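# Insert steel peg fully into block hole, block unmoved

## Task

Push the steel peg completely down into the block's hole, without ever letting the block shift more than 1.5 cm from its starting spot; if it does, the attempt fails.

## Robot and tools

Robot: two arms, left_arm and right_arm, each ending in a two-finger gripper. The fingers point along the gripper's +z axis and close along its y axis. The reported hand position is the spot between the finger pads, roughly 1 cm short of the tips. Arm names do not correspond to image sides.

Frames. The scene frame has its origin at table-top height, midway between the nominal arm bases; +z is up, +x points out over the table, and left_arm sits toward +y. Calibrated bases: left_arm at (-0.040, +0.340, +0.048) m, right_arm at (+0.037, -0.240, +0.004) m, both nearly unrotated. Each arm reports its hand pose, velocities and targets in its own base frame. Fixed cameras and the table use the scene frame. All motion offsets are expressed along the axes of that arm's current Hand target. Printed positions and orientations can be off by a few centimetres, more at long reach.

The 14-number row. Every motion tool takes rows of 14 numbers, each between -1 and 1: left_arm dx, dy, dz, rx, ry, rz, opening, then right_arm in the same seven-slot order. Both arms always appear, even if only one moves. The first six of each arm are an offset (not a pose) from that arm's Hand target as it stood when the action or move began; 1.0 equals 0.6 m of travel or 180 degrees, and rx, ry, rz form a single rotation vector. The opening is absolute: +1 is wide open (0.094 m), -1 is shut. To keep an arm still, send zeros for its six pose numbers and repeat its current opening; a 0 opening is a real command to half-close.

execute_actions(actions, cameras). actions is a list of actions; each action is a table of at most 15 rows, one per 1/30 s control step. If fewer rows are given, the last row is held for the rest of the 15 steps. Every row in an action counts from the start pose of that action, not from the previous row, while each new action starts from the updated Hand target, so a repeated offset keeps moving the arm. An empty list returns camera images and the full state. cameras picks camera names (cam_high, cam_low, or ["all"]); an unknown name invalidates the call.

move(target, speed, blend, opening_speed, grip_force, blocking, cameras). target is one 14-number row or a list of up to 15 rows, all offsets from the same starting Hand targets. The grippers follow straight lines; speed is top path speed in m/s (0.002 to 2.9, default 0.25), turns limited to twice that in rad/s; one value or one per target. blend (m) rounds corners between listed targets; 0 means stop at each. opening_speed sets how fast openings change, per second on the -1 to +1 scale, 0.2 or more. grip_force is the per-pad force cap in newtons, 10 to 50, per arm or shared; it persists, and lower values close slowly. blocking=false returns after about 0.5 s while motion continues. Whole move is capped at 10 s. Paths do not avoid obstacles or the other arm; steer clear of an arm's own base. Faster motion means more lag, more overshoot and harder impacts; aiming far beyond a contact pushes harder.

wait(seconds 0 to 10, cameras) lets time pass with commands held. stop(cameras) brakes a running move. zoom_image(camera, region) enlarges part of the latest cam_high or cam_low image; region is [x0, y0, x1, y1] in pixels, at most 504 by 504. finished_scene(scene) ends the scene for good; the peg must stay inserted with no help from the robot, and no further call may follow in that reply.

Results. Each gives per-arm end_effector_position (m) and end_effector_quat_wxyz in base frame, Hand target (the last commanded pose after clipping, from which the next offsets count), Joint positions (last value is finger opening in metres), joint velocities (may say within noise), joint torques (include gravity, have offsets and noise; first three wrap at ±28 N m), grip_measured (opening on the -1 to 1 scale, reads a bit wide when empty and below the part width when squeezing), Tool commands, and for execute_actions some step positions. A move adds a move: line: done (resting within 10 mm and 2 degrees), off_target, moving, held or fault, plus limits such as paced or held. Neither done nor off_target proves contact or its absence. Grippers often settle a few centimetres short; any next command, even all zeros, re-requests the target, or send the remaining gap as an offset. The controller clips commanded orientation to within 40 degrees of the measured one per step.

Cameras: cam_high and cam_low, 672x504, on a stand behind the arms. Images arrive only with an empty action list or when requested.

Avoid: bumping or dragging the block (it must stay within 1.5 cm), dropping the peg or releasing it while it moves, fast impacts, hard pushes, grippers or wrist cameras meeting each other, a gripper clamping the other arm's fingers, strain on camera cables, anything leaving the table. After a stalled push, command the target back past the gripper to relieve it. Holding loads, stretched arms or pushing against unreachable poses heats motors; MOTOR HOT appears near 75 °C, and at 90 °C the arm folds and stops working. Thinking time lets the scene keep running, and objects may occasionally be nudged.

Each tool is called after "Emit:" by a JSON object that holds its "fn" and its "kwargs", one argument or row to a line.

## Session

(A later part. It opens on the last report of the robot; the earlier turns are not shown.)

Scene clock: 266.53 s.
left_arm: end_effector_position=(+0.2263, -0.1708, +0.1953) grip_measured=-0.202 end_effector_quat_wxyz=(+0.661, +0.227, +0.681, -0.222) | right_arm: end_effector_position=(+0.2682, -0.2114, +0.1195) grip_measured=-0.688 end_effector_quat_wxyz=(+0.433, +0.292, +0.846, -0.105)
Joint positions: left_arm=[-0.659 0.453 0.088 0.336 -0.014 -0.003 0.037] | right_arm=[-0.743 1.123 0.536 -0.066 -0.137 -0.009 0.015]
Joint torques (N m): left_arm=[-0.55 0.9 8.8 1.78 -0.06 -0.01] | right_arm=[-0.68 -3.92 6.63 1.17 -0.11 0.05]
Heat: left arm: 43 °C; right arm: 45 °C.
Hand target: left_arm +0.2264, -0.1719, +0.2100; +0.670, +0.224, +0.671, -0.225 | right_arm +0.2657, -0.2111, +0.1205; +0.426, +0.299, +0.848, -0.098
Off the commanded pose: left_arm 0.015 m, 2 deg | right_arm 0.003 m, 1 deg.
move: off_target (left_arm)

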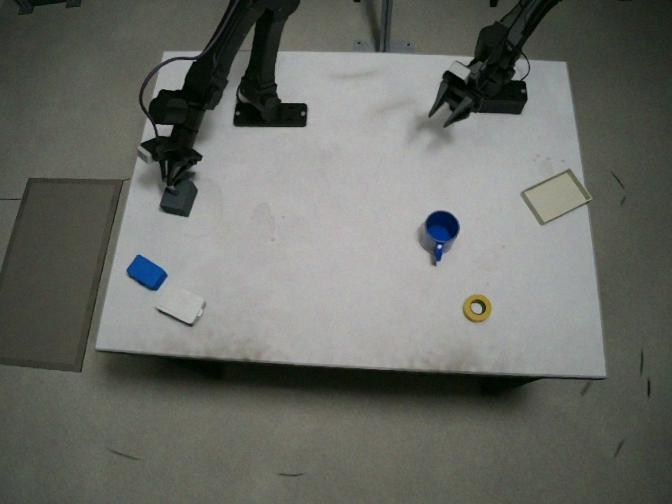

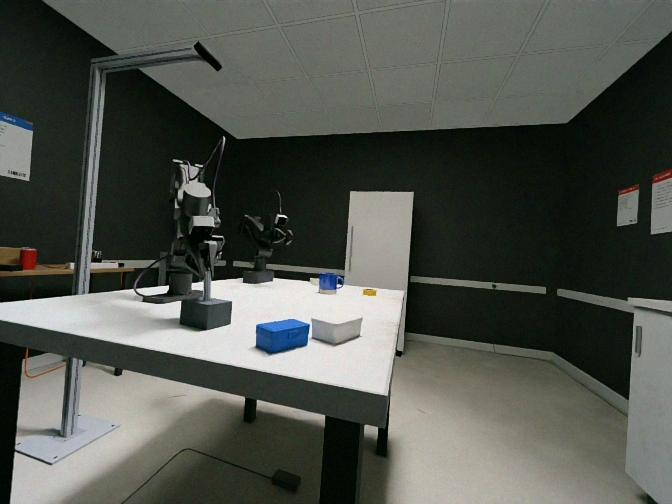

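Emit:
{"fn": "move", "kwargs": {
  "target": [0,0,0,0,0,0,-0.2,0,0,0,0,0,0,-0.5],
  "opening_speed": 0.2,
  "cameras": ["all"]
}}

Emit:
{"fn": "zoom_image", "kwargs": {
  "camera": "cam_high",
  "region": [160, 165, 205, 210]
}}

Emit:
{"fn": "zoom_image", "kwargs": {
  "camera": "cam_low",
  "region": [175, 260, 235, 320]
}}

Scene clock: 273.13 s.
left_arm: end_effector_position=(+0.2263, -0.1708, +0.1953) grip_measured=-0.202 end_effector_quat_wxyz=(+0.661, +0.227, +0.681, -0.222) | right_arm: end_effector_position=(+0.2620, -0.2056, +0.1091) grip_measured=-0.503 end_effector_quat_wxyz=(+0.411, +0.298, +0.856, -0.095)
Joint positions: left_arm=[-0.659 0.453 0.088 0.336 -0.014 -0.003 0.037] | right_arm=[-0.743 1.123 0.536 -0.12 -0.138 -0.009 0.023]
Joint torques (N m): left_arm=[-0.54 0.91 8.81 1.77 -0.06 -0.01] | right_arm=[-0.7 -3.93 6.64 1.67 -0.11 0.05]
Heat: left arm: 43 °C; right arm: 46 °C.
Hand target: left_arm +0.2264, -0.1719, +0.2100; +0.670, +0.224, +0.671, -0.225 | right_arm +0.2657, -0.2111, +0.1204; +0.426, +0.299, +0.848, -0.098
Off the commanded pose: left_arm 0.015 m, 2 deg | right_arm 0.013 m, 2 deg.
move: off_target (left_arm, right_arm)

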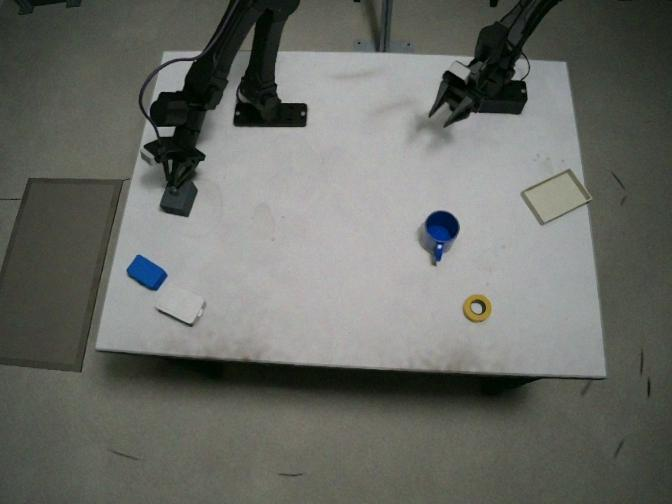

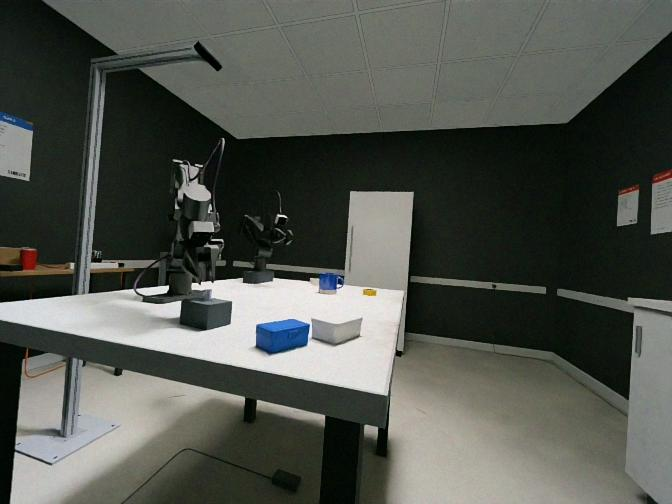

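Scaled by 11.200 from the camera's 672x504 image, which has a finer 960x720 frame.

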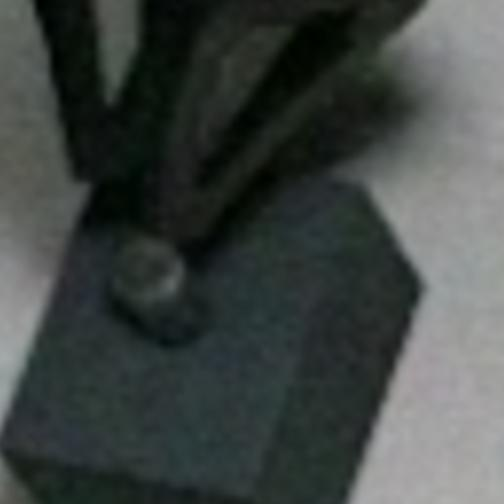

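Scaled by 8.400 from the camera's 672x504 image, which has a finer 960x720 frame.

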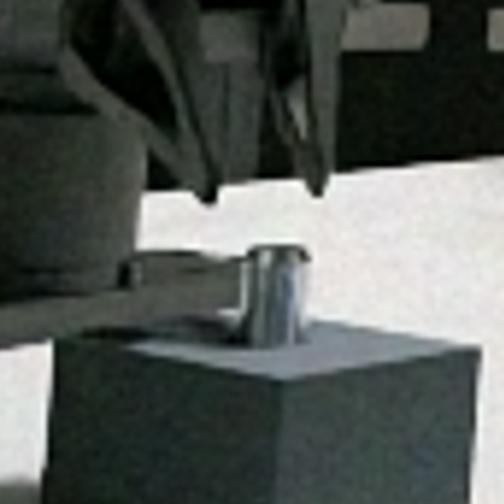

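Emit:
{"fn": "finished_scene", "kwargs": {
  "scene": 2
}}

The scene is finished: the task was done.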